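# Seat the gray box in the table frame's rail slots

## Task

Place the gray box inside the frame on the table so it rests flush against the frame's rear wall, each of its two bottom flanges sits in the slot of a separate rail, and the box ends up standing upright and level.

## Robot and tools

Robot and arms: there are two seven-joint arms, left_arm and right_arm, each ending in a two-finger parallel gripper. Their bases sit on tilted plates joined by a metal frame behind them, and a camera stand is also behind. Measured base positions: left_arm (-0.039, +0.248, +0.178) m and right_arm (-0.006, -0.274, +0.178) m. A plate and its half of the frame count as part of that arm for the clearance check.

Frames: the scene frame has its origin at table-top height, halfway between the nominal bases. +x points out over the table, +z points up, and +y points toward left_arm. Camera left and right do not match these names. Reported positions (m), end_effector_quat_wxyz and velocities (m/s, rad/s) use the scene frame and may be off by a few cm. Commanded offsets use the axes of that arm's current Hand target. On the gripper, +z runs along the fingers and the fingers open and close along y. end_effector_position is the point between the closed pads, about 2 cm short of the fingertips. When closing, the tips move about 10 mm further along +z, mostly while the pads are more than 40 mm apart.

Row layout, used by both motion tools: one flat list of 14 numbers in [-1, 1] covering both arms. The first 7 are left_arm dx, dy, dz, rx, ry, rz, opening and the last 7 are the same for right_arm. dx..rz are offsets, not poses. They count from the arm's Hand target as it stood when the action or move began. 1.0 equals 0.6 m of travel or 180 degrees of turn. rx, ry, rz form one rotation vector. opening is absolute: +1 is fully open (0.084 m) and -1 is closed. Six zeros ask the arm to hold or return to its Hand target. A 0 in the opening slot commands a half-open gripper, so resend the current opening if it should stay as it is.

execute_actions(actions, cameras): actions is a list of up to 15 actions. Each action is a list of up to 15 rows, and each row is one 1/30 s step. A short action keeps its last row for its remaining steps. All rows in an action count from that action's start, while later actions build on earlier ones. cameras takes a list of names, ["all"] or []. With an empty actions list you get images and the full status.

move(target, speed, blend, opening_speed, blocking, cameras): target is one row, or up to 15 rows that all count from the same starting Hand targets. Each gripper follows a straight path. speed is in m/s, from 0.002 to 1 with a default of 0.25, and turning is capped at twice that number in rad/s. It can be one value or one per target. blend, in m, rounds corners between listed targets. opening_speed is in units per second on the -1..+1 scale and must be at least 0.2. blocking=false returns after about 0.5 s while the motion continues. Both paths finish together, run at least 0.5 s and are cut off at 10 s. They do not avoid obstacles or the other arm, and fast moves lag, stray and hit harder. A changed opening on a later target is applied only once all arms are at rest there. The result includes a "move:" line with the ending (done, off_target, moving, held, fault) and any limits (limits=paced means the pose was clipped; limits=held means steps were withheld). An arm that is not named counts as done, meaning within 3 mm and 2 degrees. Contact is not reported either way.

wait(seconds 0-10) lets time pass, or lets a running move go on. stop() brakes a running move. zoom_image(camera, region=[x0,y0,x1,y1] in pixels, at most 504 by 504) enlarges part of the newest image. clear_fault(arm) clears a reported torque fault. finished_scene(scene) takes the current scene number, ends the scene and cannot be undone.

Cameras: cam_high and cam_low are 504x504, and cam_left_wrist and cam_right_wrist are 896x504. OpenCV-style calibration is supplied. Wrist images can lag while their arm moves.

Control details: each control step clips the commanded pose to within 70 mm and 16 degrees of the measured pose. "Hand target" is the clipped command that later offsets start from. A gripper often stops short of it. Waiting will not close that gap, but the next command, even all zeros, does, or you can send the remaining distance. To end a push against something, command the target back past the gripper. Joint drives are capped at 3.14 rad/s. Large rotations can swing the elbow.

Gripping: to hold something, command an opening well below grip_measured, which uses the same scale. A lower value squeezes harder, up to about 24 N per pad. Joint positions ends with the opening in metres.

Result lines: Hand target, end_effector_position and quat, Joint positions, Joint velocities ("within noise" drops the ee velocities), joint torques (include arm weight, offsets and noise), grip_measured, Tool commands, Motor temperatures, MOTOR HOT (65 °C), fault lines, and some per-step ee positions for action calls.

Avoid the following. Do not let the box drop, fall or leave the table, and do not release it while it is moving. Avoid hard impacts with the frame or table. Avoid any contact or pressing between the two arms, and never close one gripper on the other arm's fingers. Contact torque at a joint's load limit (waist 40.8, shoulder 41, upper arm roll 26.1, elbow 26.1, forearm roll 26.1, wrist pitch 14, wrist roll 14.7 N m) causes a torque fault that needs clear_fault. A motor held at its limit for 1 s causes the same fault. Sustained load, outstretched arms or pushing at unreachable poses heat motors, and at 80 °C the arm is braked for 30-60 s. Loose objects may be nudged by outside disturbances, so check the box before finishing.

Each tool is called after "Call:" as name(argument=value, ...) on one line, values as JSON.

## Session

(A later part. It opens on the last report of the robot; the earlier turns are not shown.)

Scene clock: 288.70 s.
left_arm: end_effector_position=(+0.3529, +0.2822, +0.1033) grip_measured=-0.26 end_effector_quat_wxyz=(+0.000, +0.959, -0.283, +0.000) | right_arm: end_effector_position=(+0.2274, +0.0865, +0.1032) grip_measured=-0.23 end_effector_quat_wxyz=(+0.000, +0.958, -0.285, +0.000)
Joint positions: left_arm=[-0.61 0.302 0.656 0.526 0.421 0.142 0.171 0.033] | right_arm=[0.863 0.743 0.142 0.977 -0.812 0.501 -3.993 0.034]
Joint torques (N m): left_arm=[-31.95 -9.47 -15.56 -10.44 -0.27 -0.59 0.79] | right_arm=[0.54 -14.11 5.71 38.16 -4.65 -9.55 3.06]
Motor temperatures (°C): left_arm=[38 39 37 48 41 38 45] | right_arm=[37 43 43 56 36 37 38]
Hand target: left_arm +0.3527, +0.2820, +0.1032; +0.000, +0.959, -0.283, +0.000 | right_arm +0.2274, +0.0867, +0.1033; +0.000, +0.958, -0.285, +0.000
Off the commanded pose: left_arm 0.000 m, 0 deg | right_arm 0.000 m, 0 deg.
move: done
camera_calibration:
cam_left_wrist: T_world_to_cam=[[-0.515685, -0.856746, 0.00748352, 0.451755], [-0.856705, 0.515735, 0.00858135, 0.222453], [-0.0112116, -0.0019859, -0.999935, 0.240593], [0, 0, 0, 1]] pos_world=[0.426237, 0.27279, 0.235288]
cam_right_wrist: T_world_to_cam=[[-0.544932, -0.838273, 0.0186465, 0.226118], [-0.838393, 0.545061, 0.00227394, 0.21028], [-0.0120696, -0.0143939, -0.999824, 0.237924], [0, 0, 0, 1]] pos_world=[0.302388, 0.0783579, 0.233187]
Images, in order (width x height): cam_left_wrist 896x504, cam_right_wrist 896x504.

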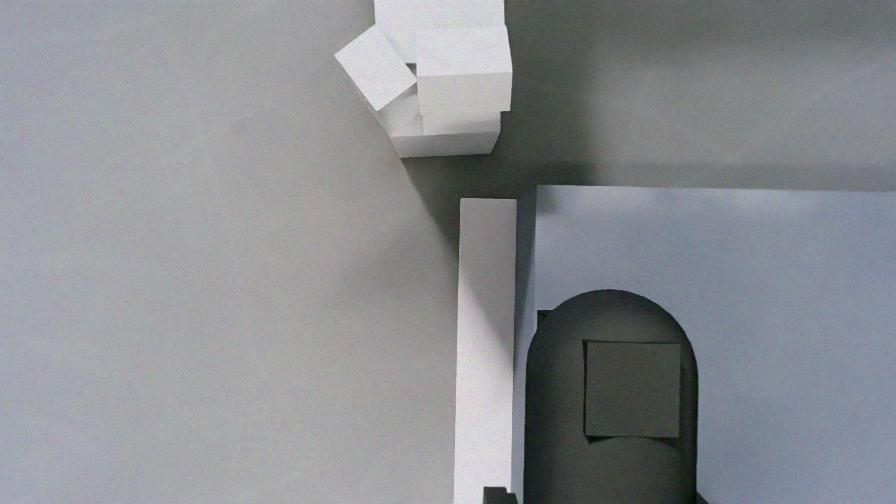

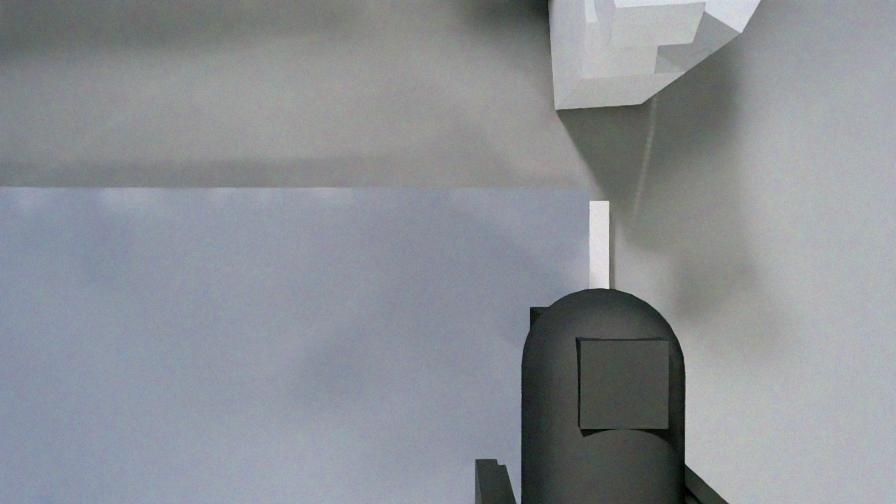

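Call:
move(target=[0, -0.005, 0, 0, 0, 0, -1, 0, 0.0025, 0, 0, 0, 0, -1], speed=0.03, cameras=["cam_left_wrist", "cam_right_wrist"])

Scene clock: 297.47 s.
left_arm: end_effector_position=(+0.3543, +0.2843, +0.1032) grip_measured=-0.27 end_effector_quat_wxyz=(+0.000, +0.959, -0.283, +0.000) | right_arm: end_effector_position=(+0.2267, +0.0856, +0.1033) grip_measured=-0.27 end_effector_quat_wxyz=(+0.000, +0.958, -0.285, +0.000)
Joint positions: left_arm=[-0.6 0.302 0.651 0.53 0.417 0.144 0.182 0.032] | right_arm=[0.863 0.74 0.141 0.972 -0.814 0.498 -3.99 0.032]
Joint torques (N m): left_arm=[2.42 -10.67 -4.33 3.47 -1.55 1.91 0.69] | right_arm=[5.8 -21.87 3.38 17.26 -3.55 -3.97 2.91]
Motor temperatures (°C): left_arm=[39 39 44 48 41 38 45] | right_arm=[37 43 43 68 36 43 38]
Hand target: left_arm +0.3544, +0.2845, +0.1032; +0.000, +0.959, -0.283, +0.000 | right_arm +0.2266, +0.0854, +0.1033; +0.000, +0.958, -0.285, +0.000
Off the commanded pose: left_arm 0.000 m, 0 deg | right_arm 0.000 m, 0 deg.
MOTOR HOT: joint 4 (elbow) of the right arm reports 68 °C; the controller stops that arm at 80 °C. To cool a motor, set the load down, stop pushing, or move to a pose that needs little force. At that limit the right arm can sag while its brakes close.
move: done
camera_calibration:
cam_left_wrist: T_world_to_cam=[[-0.516489, -0.856257, 0.0079471, 0.454379], [-0.856215, 0.516546, 0.00876396, 0.222094], [-0.0116092, -0.00227794, -0.99993, 0.240763], [0, 0, 0, 1]] pos_world=[0.427637, 0.274892, 0.235189]
cam_right_wrist: T_world_to_cam=[[-0.54501, -0.838242, 0.0177253, 0.22505], [-0.838343, 0.545136, 0.00287298, 0.210133], [-0.0120709, -0.013294, -0.999839, 0.23782], [0, 0, 0, 1]] pos_world=[0.301688, 0.0772571, 0.233189]
Images, in order (width x height): cam_left_wrist 896x504, cam_right_wrist 896x504.

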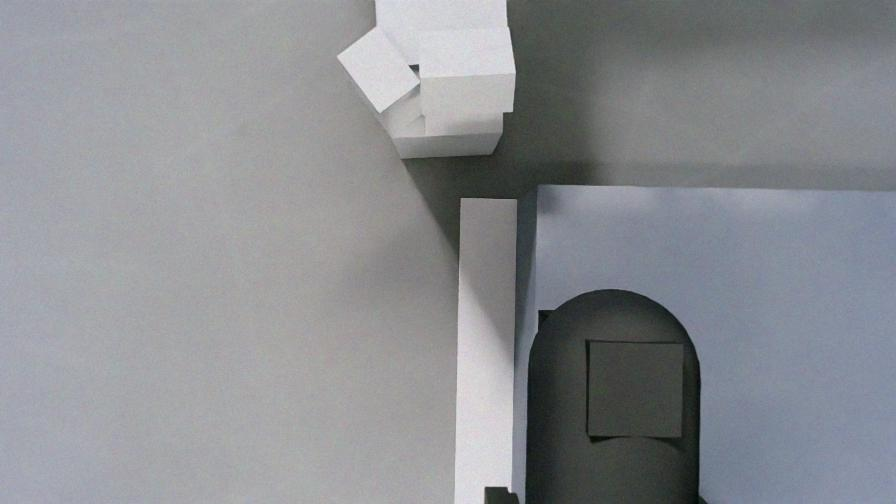

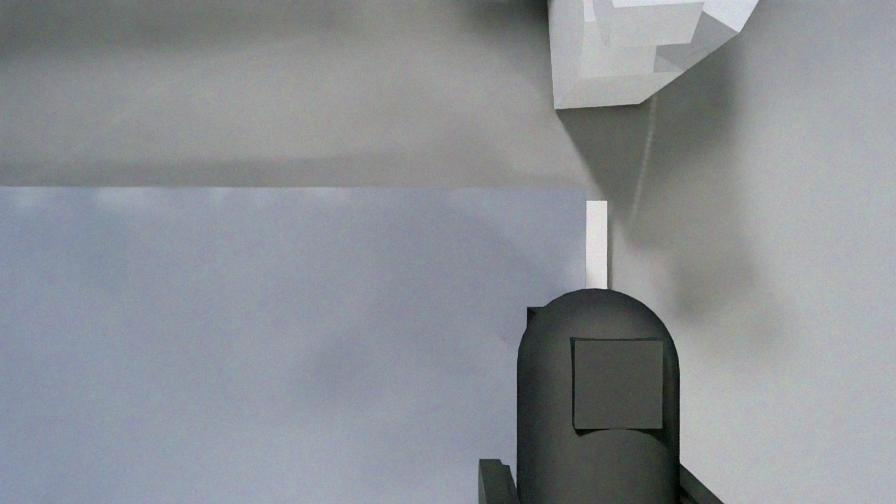

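Call:
move(target=[0, 0, -0.0967, 0, 0, 0, -1, 0, 0, -0.0967, 0, 0, 0, -1], speed=0.08, cameras=["all"])

Scene clock: 301.20 s.
left_arm: end_effector_position=(+0.3544, +0.2845, +0.1612) grip_measured=-0.27 end_effector_quat_wxyz=(+0.000, +0.959, -0.283, +0.000) | right_arm: end_effector_position=(+0.2266, +0.0854, +0.1613) grip_measured=-0.27 end_effector_quat_wxyz=(+0.000, +0.958, -0.285, +0.000)
Joint positions: left_arm=[-0.707 0.036 0.741 0.509 0.597 0.385 0.061 0.032] | right_arm=[0.834 0.589 0.228 0.929 -0.701 0.609 -4.07 0.032]
Joint torques (N m): left_arm=[-11.1 -16.05 1.22 7.45 1.38 -0.6 -0.86] | right_arm=[2.04 -20.99 9.44 11.3 2.85 0.43 -2.81]
Motor temperatures (°C): left_arm=[39 39 42 48 41 38 45] | right_arm=[37 44 43 66 36 42 38]
Hand target: left_arm +0.3544, +0.2845, +0.1613; +0.000, +0.959, -0.283, +0.000 | right_arm +0.2266, +0.0854, +0.1613; +0.000, +0.958, -0.285, +0.000
Off the commanded pose: left_arm 0.000 m, 0 deg | right_arm 0.000 m, 0 deg.
MOTOR HOT: still on. Joint 4 (elbow) of the right arm reports 66 °C.
move: done
camera_calibration:
cam_left_wrist: T_world_to_cam=[[-0.516109, -0.856487, 0.00780971, 0.454082], [-0.856446, 0.516163, 0.00873246, 0.221781], [-0.0115103, -0.00218169, -0.999931, 0.298692], [0, 0, 0, 1]] pos_world=[0.427737, 0.275091, 0.293188]
cam_right_wrist: T_world_to_cam=[[-0.544934, -0.838279, 0.0183111, 0.223693], [-0.838392, 0.545062, 0.00249197, 0.210068], [-0.0120697, -0.013994, -0.999829, 0.295858], [0, 0, 0, 1]] pos_world=[0.301588, 0.0771577, 0.291188]

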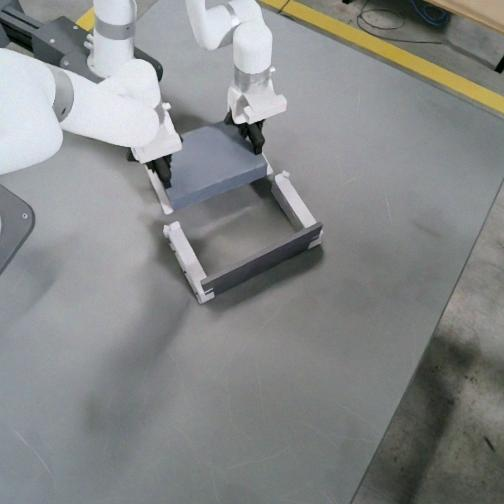

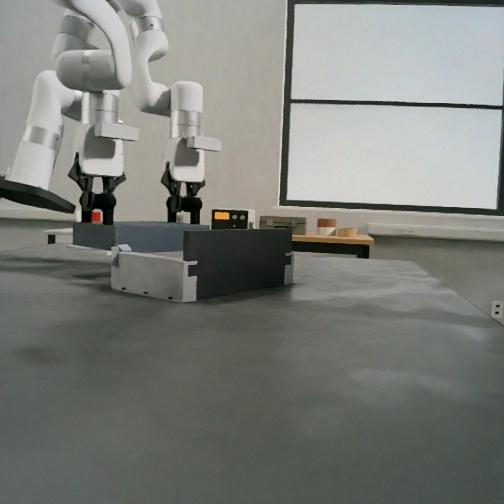

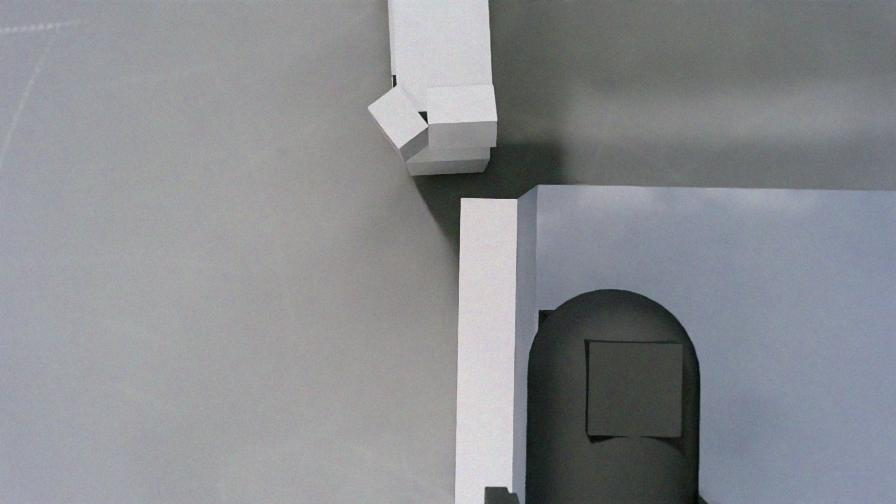

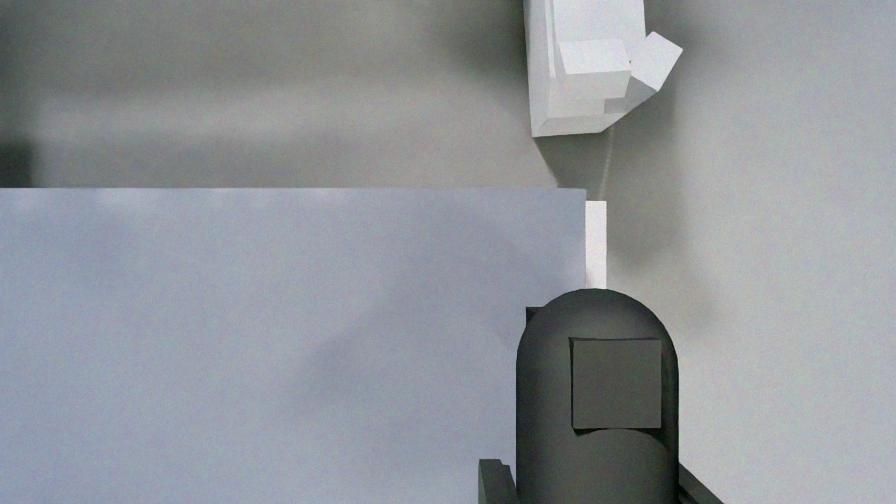

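Call:
zoom_image(camera="cam_right_wrist", region=[480, 0, 700, 220])

Call:
zoom_image(camera="cam_left_wrist", region=[350, 0, 570, 220])

Scaled by 2.291 from the camera's 896x504 image, which has a finer 1280x720 frame.

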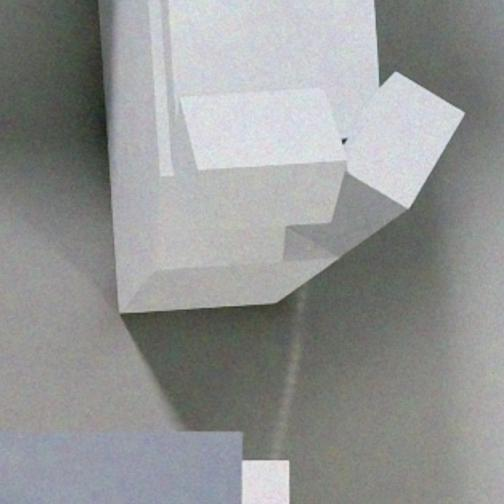

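Scaled by 2.291 from the camera's 896x504 image, which has a finer 1280x720 frame.

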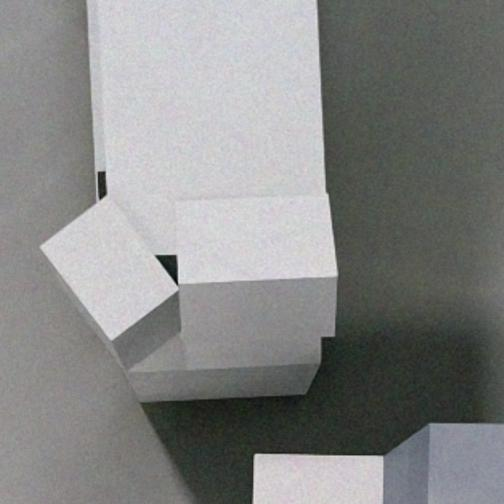

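Call:
move(target=[-0.01375, 0.0050, 0.0050, 0, 0, -0.0219, -1, 0.01375, 0.0070, 0.0050, 0, 0, -0.0219, -1], speed=0.06, cameras=["cam_left_wrist", "cam_right_wrist"])

Call:
zoom_image(camera="cam_right_wrist", region=[480, 0, 700, 220])

Call:
zoom_image(camera="cam_left_wrist", region=[350, 0, 570, 220])

Scene clock: 327.73 s.
left_arm: end_effector_position=(+0.3458, +0.2864, +0.1583) grip_measured=-0.27 end_effector_quat_wxyz=(+0.000, +0.968, -0.250, +0.000) | right_arm: end_effector_position=(+0.2312, +0.0775, +0.1584) grip_measured=-0.27 end_effector_quat_wxyz=(+0.000, +0.968, -0.252, +0.000)
Joint positions: left_arm=[-0.704 0.024 0.753 0.484 0.638 0.371 -0.033 0.032] | right_arm=[0.809 0.581 0.231 0.911 -0.72 0.599 -4.141 0.032]
Joint torques (N m): left_arm=[13.08 -16.37 7.25 13.69 2.06 -2.81 -1] | right_arm=[1.36 -16.56 7.38 -3.8 -2 2.03 -2.85]
Motor temperatures (°C): left_arm=[39 39 36 47 41 37 45] | right_arm=[37 45 44 55 36 39 38]
Hand target: left_arm +0.3458, +0.2864, +0.1583; +0.000, +0.968, -0.250, +0.000 | right_arm +0.2312, +0.0774, +0.1583; +0.000, +0.968, -0.252, +0.000
Off the commanded pose: left_arm 0.000 m, 0 deg | right_arm 0.000 m, 0 deg.
MOTOR HOT: cleared for the motors of the right arm.
move: done
camera_calibration:
cam_left_wrist: T_world_to_cam=[[-0.456101, -0.889894, 0.0078185, 0.440159], [-0.889855, 0.456159, 0.00875386, 0.242226], [-0.0113565, -0.00296469, -0.999931, 0.295771], [0, 0, 0, 1]] pos_world=[0.419662, 0.282078, 0.290188]
cam_right_wrist: T_world_to_cam=[[-0.486014, -0.873766, 0.0179629, 0.208836], [-0.873881, 0.486132, 0.00260516, 0.23098], [-0.0110086, -0.0144313, -0.999835, 0.29269], [0, 0, 0, 1]] pos_world=[0.306569, 0.0744109, 0.288289]
Images, in order (width x height): cam_left_wrist 896x504, cam_right_wrist 896x504.

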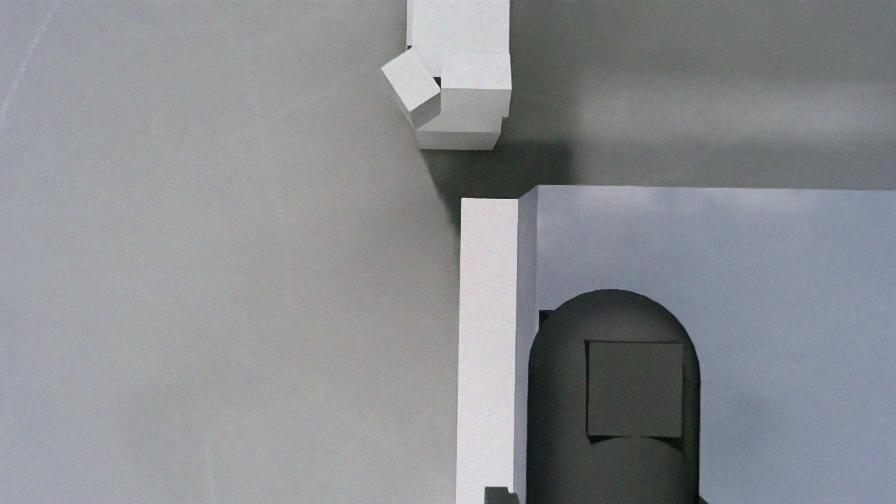

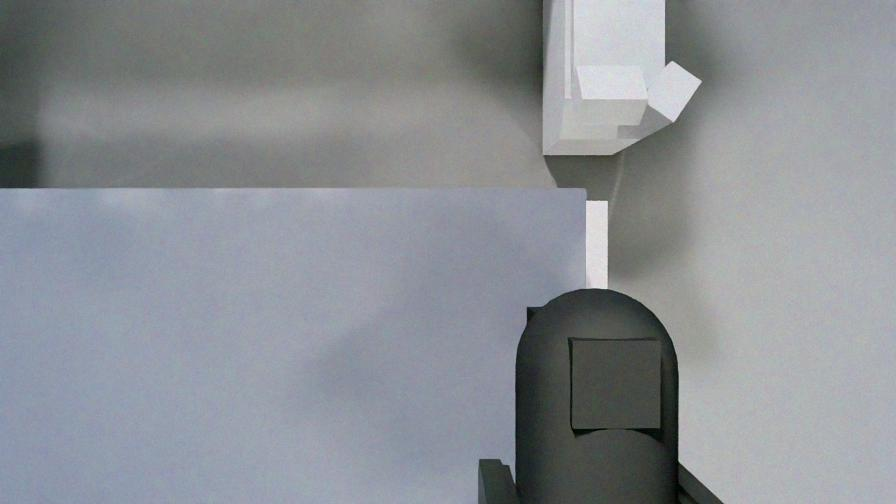

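Scaled by 2.291 from the camera's 896x504 image, which has a finer 1280x720 frame.

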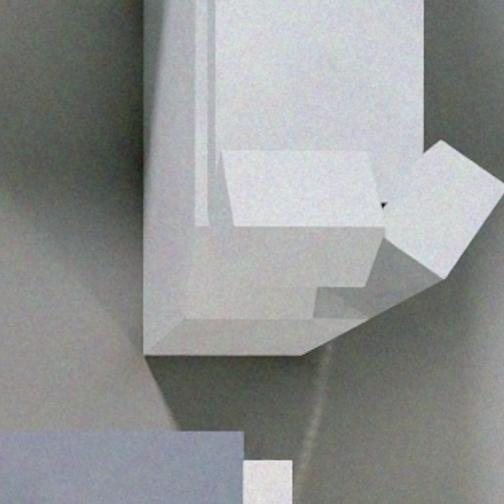

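Scaled by 2.291 from the camera's 896x504 image, which has a finer 1280x720 frame.

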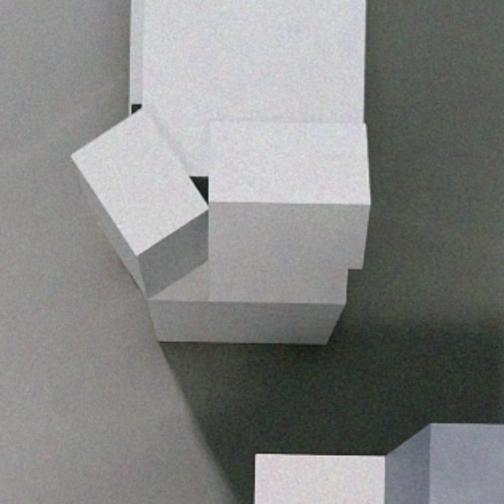

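Call:
move(target=[0.075, 0.0018, 0, 0, 0, 0, -1, 0.075, 0, 0, 0, 0, 0, -1], speed=0.06, cameras=["cam_left_wrist", "cam_right_wrist"])

Call:
zoom_image(camera="cam_right_wrist", region=[480, 80, 700, 300])

Call:
zoom_image(camera="cam_left_wrist", region=[370, 80, 590, 300])

Scene clock: 346.97 s.
left_arm: end_effector_position=(+0.3847, +0.2637, +0.1582) grip_measured=-0.27 end_effector_quat_wxyz=(+0.000, +0.968, -0.250, +0.000) | right_arm: end_effector_position=(+0.2704, +0.0554, +0.1583) grip_measured=-0.27 end_effector_quat_wxyz=(+0.000, +0.968, -0.252, +0.000)
Joint positions: left_arm=[-0.718 0.151 0.678 0.609 0.425 0.383 0.069 0.032] | right_arm=[0.73 0.552 0.213 0.908 -0.716 0.596 -4.241 0.032]
Joint torques (N m): left_arm=[8.17 -12.65 0.2 16.3 -1.19 -1.01 0.86] | right_arm=[1.71 -18.64 4.35 9.15 3.06 -0.2 -2.94]
Motor temperatures (°C): left_arm=[39 40 38 56 41 38 45] | right_arm=[37 44 43 50 36 40 38]
Hand target: left_arm +0.3847, +0.2637, +0.1582; +0.000, +0.968, -0.250, +0.000 | right_arm +0.2705, +0.0554, +0.1583; +0.000, +0.968, -0.252, +0.000
Off the commanded pose: left_arm 0.000 m, 0 deg | right_arm 0.000 m, 0 deg.
move: done
camera_calibration:
cam_left_wrist: T_world_to_cam=[[-0.45606, -0.889916, 0.00768389, 0.437727], [-0.889878, 0.456116, 0.00871075, 0.28723], [-0.0112566, -0.0028651, -0.999933, 0.296074], [0, 0, 0, 1]] pos_world=[0.458562, 0.259378, 0.290188]
cam_right_wrist: T_world_to_cam=[[-0.486009, -0.873761, 0.018361, 0.208511], [-0.873883, 0.486129, 0.00249809, 0.276099], [-0.0111085, -0.0148313, -0.999828, 0.292756], [0, 0, 0, 1]] pos_world=[0.345869, 0.0523111, 0.288188]
Images, in order (width x height): cam_left_wrist 896x504, cam_right_wrist 896x504.

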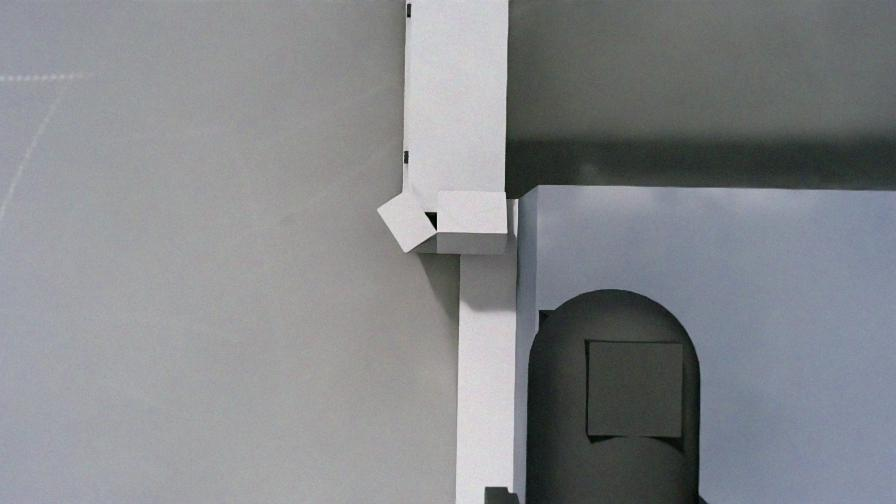

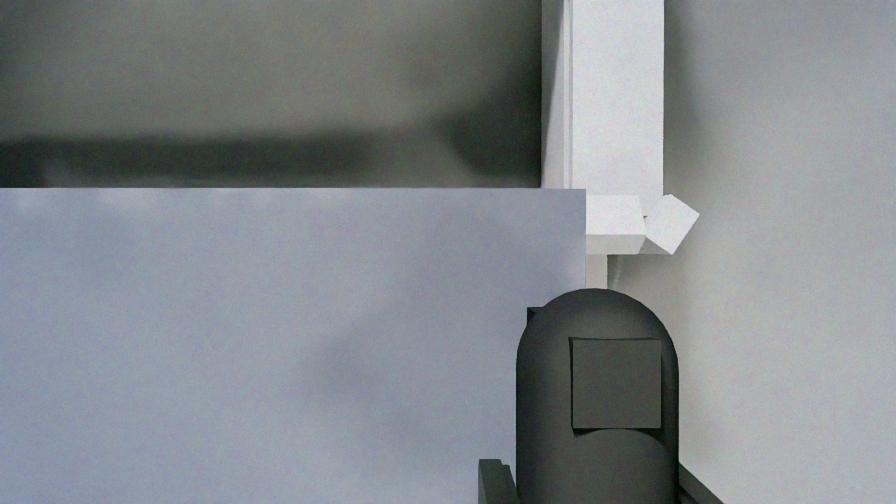

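Scaled by 2.291 from the camera's 896x504 image, which has a finer 1280x720 frame.

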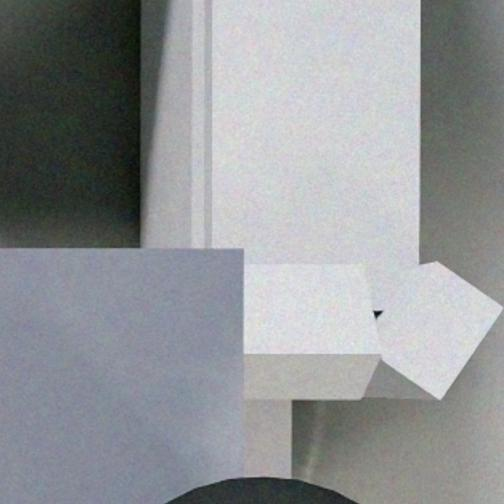

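Scaled by 2.291 from the camera's 896x504 image, which has a finer 1280x720 frame.

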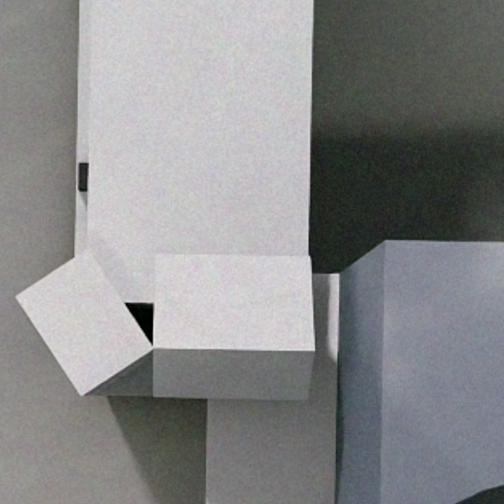

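Call:
move(target=[0.1167, 0, 0, 0, 0, 0, -1, 0.1167, 0, 0, 0, 0, 0, -1], speed=0.07, cameras=["cam_left_wrist", "cam_right_wrist"])

Scene clock: 354.10 s.
left_arm: end_effector_position=(+0.4459, +0.2298, +0.1582) grip_measured=-0.27 end_effector_quat_wxyz=(+0.000, +0.968, -0.250, +0.000) | right_arm: end_effector_position=(+0.3316, +0.0213, +0.1584) grip_measured=-0.27 end_effector_quat_wxyz=(+0.000, +0.968, -0.252, +0.000)
Joint positions: left_arm=[-0.676 0.326 0.558 0.839 0.21 0.456 0.17 0.032] | right_arm=[0.614 0.526 0.189 0.936 -0.697 0.602 -4.406 0.032]
Joint torques (N m): left_arm=[7.6 -17.81 2.17 16.75 -1.01 -1.52 0.75] | right_arm=[1.16 -19.84 3.61 10.57 2.95 2.79 -3.07]
Motor temperatures (°C): left_arm=[38 40 37 57 41 38 45] | right_arm=[37 44 42 50 36 40 38]
Hand target: left_arm +0.4460, +0.2298, +0.1582; +0.000, +0.968, -0.250, +0.000 | right_arm +0.3316, +0.0212, +0.1584; +0.000, +0.968, -0.252, +0.000
Off the commanded pose: left_arm 0.000 m, 0 deg | right_arm 0.000 m, 0 deg.
move: done
camera_calibration:
cam_left_wrist: T_world_to_cam=[[-0.45606, -0.889916, 0.0077295, 0.435456], [-0.889877, 0.456116, 0.00879973, 0.357127], [-0.0113566, -0.0028651, -0.999931, 0.296717], [0, 0, 0, 1]] pos_world=[0.519762, 0.225478, 0.290188]
cam_right_wrist: T_world_to_cam=[[-0.48601, -0.873762, 0.0182736, 0.208435], [-0.873883, 0.48613, 0.0025467, 0.346056], [-0.0111086, -0.0147313, -0.99983, 0.293028], [0, 0, 0, 1]] pos_world=[0.406969, 0.0182111, 0.288288]
Images, in order (width x height): cam_left_wrist 896x504, cam_right_wrist 896x504.

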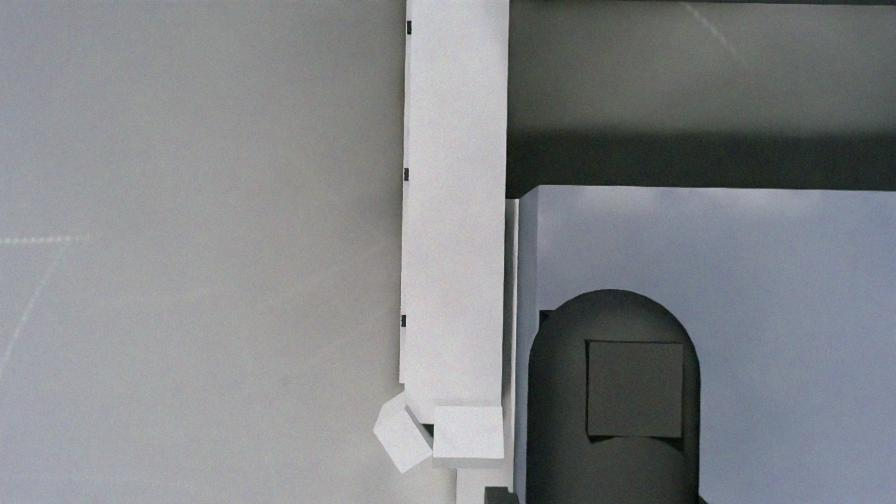

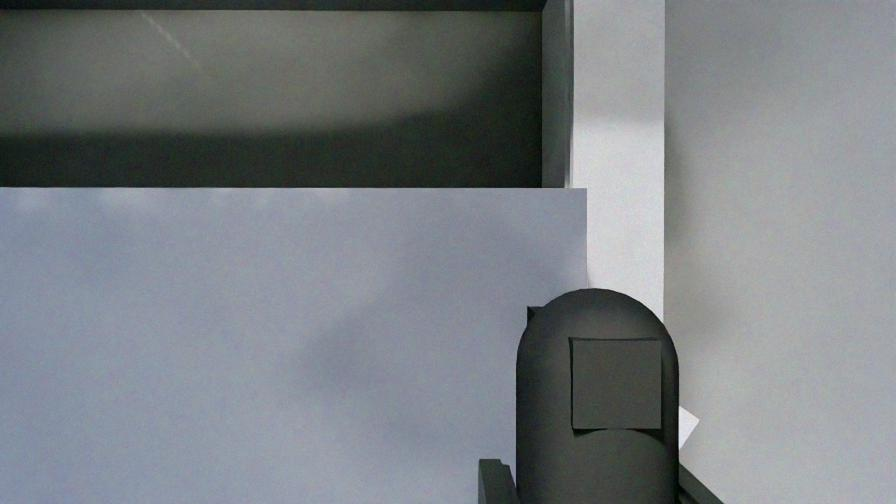

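Call:
move(target=[0.1383, 0, 0, 0, 0, 0, -1, 0.1383, 0, 0, 0, 0, 0, -1], speed=0.07, cameras=["cam_left_wrist", "cam_right_wrist"])

Scene clock: 359.83 s.
left_arm: end_effector_position=(+0.5185, +0.1897, +0.1582) grip_measured=-0.27 end_effector_quat_wxyz=(+0.000, +0.968, -0.250, +0.000) | right_arm: end_effector_position=(+0.4040, -0.0193, +0.1584) grip_measured=-0.27 end_effector_quat_wxyz=(+0.000, +0.968, -0.252, +0.000)
Joint positions: left_arm=[-0.619 0.525 0.461 1.158 0.081 0.588 0.218 0.032] | right_arm=[0.487 0.528 0.168 1.019 -0.659 0.628 -4.606 0.032]
Joint torques (N m): left_arm=[8.59 -23.42 4.59 17.31 -0.62 -1.8 0.86] | right_arm=[0.79 -15.06 2.74 11.96 2.82 3.01 -3.01]
Motor temperatures (°C): left_arm=[38 40 37 57 41 38 45] | right_arm=[37 45 42 49 36 39 38]
Hand target: left_arm +0.5186, +0.1897, +0.1582; +0.000, +0.968, -0.250, +0.000 | right_arm +0.4040, -0.0193, +0.1584; +0.000, +0.968, -0.252, +0.000
Off the commanded pose: left_arm 0.000 m, 0 deg | right_arm 0.000 m, 0 deg.
move: done
camera_calibration:
cam_left_wrist: T_world_to_cam=[[-0.45606, -0.889916, 0.0077295, 0.432881], [-0.889877, 0.456116, 0.00879973, 0.440023], [-0.0113566, -0.0028651, -0.999931, 0.297327], [0, 0, 0, 1]] pos_world=[0.592362, 0.185378, 0.290088]
cam_right_wrist: T_world_to_cam=[[-0.48601, -0.873762, 0.0182736, 0.208235], [-0.873883, 0.48613, 0.0025467, 0.429013], [-0.0111086, -0.0147313, -0.99983, 0.293235], [0, 0, 0, 1]] pos_world=[0.479369, -0.0222889, 0.288288]
Images, in order (width x height): cam_left_wrist 896x504, cam_right_wrist 896x504.

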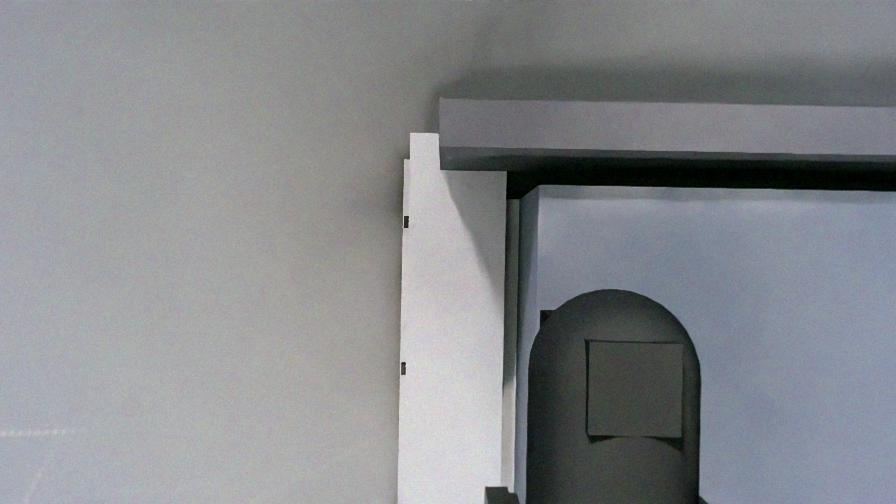

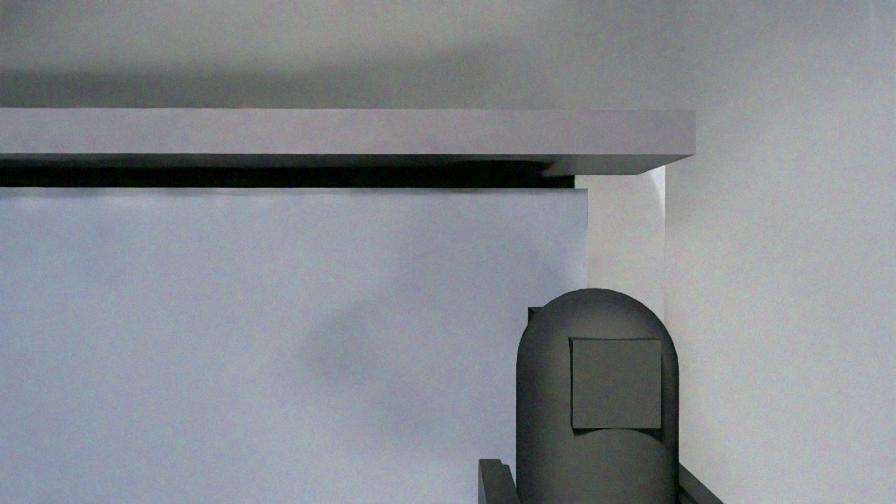

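Call:
move(target=[0.0160, 0, 0, 0, 0, 0, -1, 0.0160, 0, 0, 0, 0, 0, -1], speed=0.02, cameras=["cam_left_wrist", "cam_right_wrist"])

Call:
zoom_image(camera="cam_right_wrist", region=[480, 100, 700, 320])

Call:
zoom_image(camera="cam_left_wrist", region=[400, 100, 620, 320])

Scene clock: 363.63 s.
left_arm: end_effector_position=(+0.5267, +0.1852, +0.1581) grip_measured=-0.27 end_effector_quat_wxyz=(+0.000, +0.968, -0.250, -0.001) | right_arm: end_effector_position=(+0.4122, -0.0239, +0.1584) grip_measured=-0.27 end_effector_quat_wxyz=(+0.000, +0.968, -0.252, +0.000)
Joint positions: left_arm=[-0.612 0.548 0.452 1.199 0.071 0.607 0.22 0.032] | right_arm=[0.473 0.53 0.166 1.032 -0.654 0.633 -4.629 0.032]
Joint torques (N m): left_arm=[7.64 -20.41 3.26 24.51 -0.81 -10.24 0.56] | right_arm=[-3.28 -17.89 -2.48 19.77 1.46 2.55 -3.1]
Motor temperatures (°C): left_arm=[38 40 37 58 41 38 45] | right_arm=[37 44 42 50 36 39 38]
Hand target: left_arm +0.5270, +0.1850, +0.1582; +0.000, +0.968, -0.250, +0.000 | right_arm +0.4124, -0.0240, +0.1584; +0.000, +0.968, -0.252, +0.000
Off the commanded pose: left_arm 0.000 m, 0 deg | right_arm 0.000 m, 0 deg.
move: done
camera_calibration:
cam_left_wrist: T_world_to_cam=[[-0.455973, -0.889958, 0.00791845, 0.432475], [-0.889908, 0.456035, 0.00982693, 0.449244], [-0.0123566, -0.00256587, -0.99992, 0.297853], [0, 0, 0, 1]] pos_world=[0.600663, 0.180777, 0.28999]
cam_right_wrist: T_world_to_cam=[[-0.485808, -0.873869, 0.0185432, 0.208022], [-0.873992, 0.485933, 0.00262583, 0.43844], [-0.0113054, -0.0149309, -0.999825, 0.293347], [0, 0, 0, 1]] pos_world=[0.487569, -0.0268884, 0.288287]
Images, in order (width x height): cam_left_wrist 896x504, cam_right_wrist 896x504.

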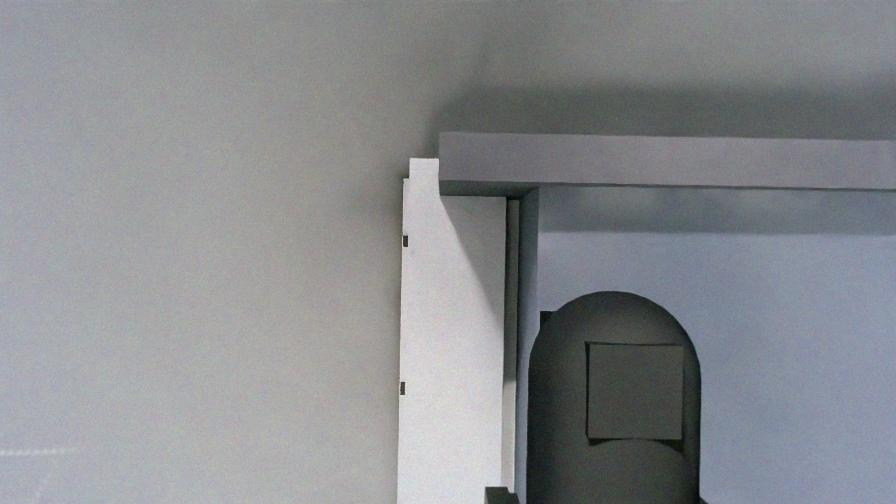

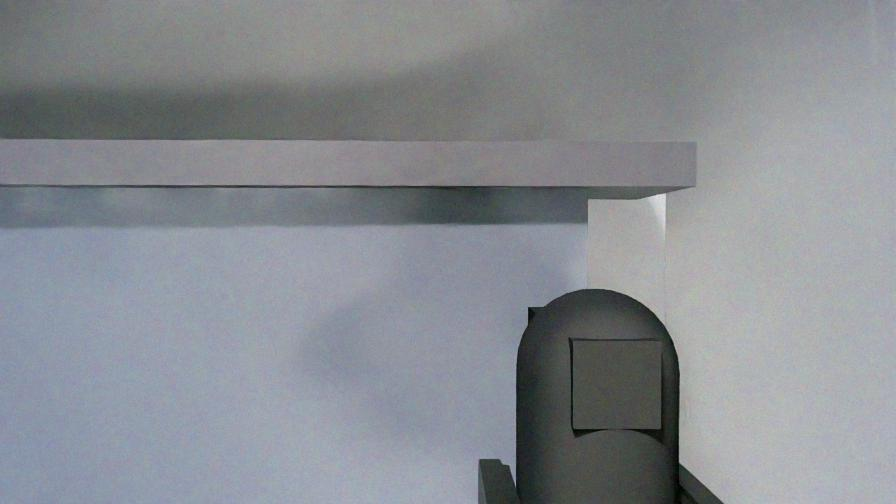

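Scaled by 2.291 from the camera's 896x504 image, which has a finer 1280x720 frame.

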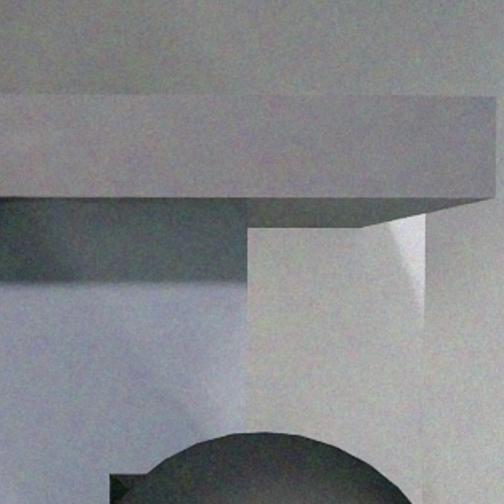

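Scaled by 2.291 from the camera's 896x504 image, which has a finer 1280x720 frame.

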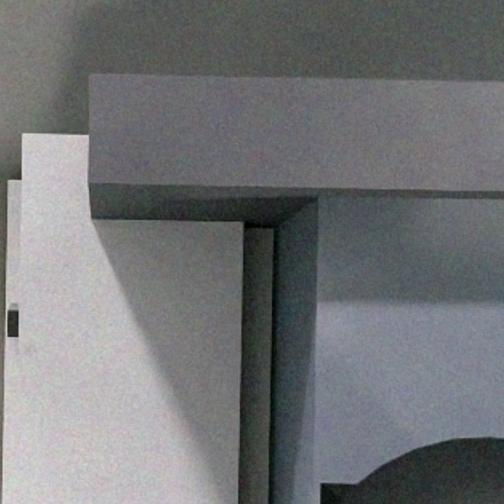

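Call:
move(target=[-0.0004, 0, 0.005, 0, 0, 0, -1, -0.0002, 0, 0.005, 0, 0, 0, -1], speed=0.02)

Scene clock: 368.73 s.
left_arm: end_effector_position=(+0.5270, +0.1850, +0.1554) grip_measured=-0.27 end_effector_quat_wxyz=(+0.000, +0.968, -0.250, +0.000) | right_arm: end_effector_position=(+0.4123, -0.0240, +0.1555) grip_measured=-0.27 end_effector_quat_wxyz=(+0.000, +0.968, -0.252, +0.000)
Joint positions: left_arm=[-0.609 0.554 0.45 1.199 0.069 0.599 0.222 0.032] | right_arm=[0.474 0.537 0.162 1.033 -0.659 0.627 -4.625 0.032]
Joint torques (N m): left_arm=[16.34 -11.77 7.17 12.38 -0.24 -7.12 0.53] | right_arm=[0.01 -12.57 -7.26 24.28 -4.94 -3.02 2.85]
Motor temperatures (°C): left_arm=[38 40 36 62 41 43 45] | right_arm=[37 45 42 52 36 39 38]
Hand target: left_arm +0.5268, +0.1852, +0.1552; +0.000, +0.968, -0.250, +0.000 | right_arm +0.4123, -0.0239, +0.1554; +0.000, +0.968, -0.252, +0.000
Off the commanded pose: left_arm 0.000 m, 0 deg | right_arm 0.000 m, 0 deg.
move: done

Call:
move(target=[0, 0.0008, 0, 0, 0, 0, 0.5, 0, 0, 0, 0, 0, 0, 0.5], opening_speed=0.7, speed=0.02, cameras=["cam_left_wrist", "cam_right_wrist"])

Scene clock: 376.07 s.
left_arm: end_effector_position=(+0.5265, +0.1847, +0.1552) grip_measured=+0.49 end_effector_quat_wxyz=(+0.000, +0.968, -0.250, +0.000) | right_arm: end_effector_position=(+0.4123, -0.0239, +0.1554) grip_measured=+0.49 end_effector_quat_wxyz=(+0.000, +0.968, -0.252, +0.000)
Joint positions: left_arm=[-0.61 0.554 0.45 1.198 0.069 0.599 0.221 0.065] | right_arm=[0.474 0.537 0.162 1.033 -0.659 0.627 -4.625 0.065]
Joint torques (N m): left_arm=[-16.34 -27.6 -3.45 13.78 0.38 -0.43 0.43] | right_arm=[7.06 -20.02 8.26 11.53 1.58 0.2 2.76]
Motor temperatures (°C): left_arm=[39 40 39 57 41 43 45] | right_arm=[37 45 42 54 36 39 38]
Hand target: left_arm +0.5265, +0.1847, +0.1552; +0.000, +0.968, -0.250, +0.000 | right_arm +0.4123, -0.0239, +0.1554; +0.000, +0.968, -0.252, +0.000
Off the commanded pose: left_arm 0.000 m, 0 deg | right_arm 0.000 m, 0 deg.
move: done
camera_calibration:
cam_left_wrist: T_world_to_cam=[[-0.455981, -0.889955, 0.00777286, 0.432051], [-0.889918, 0.456038, 0.00866562, 0.449527], [-0.0112567, -0.00296585, -0.999932, 0.294362], [0, 0, 0, 1]] pos_world=[0.600362, 0.180378, 0.287088]
cam_right_wrist: T_world_to_cam=[[-0.486009, -0.873761, 0.018361, 0.208191], [-0.873883, 0.486129, 0.00249809, 0.438573], [-0.0111085, -0.0148313, -0.999828, 0.290256], [0, 0, 0, 1]] pos_world=[0.487669, -0.0269889, 0.285288]
Images, in order (width x height): cam_left_wrist 896x504, cam_right_wrist 896x504.

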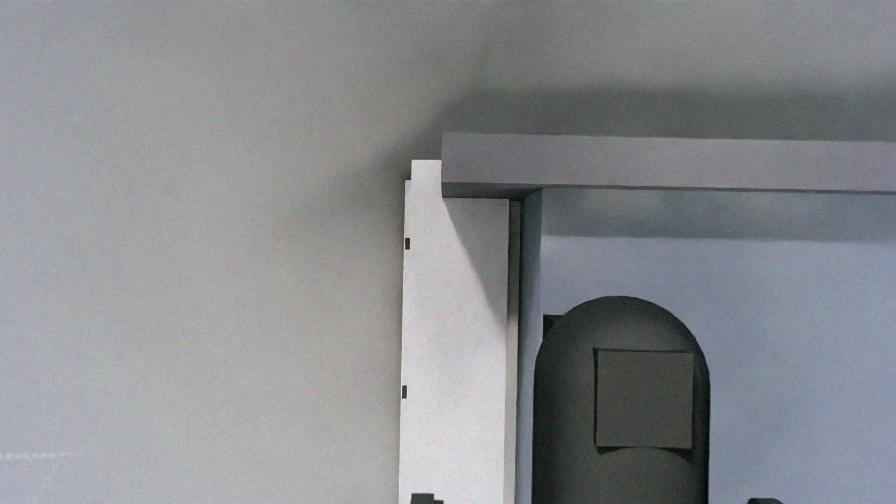

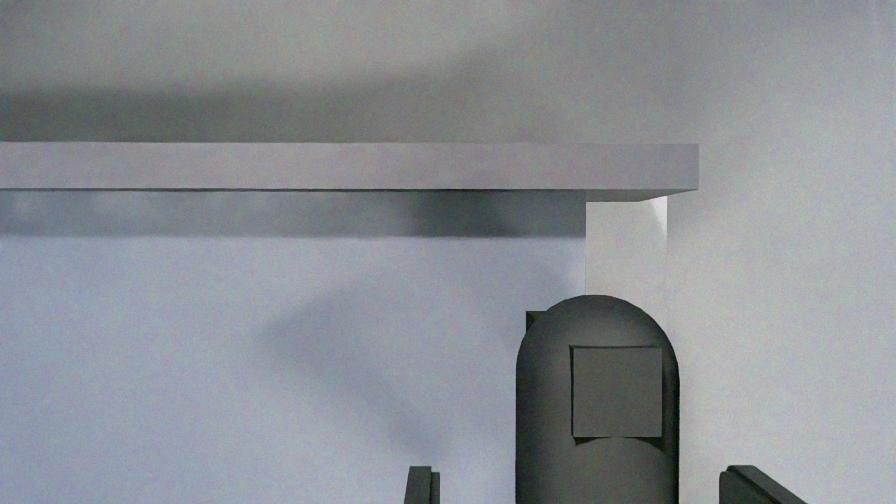

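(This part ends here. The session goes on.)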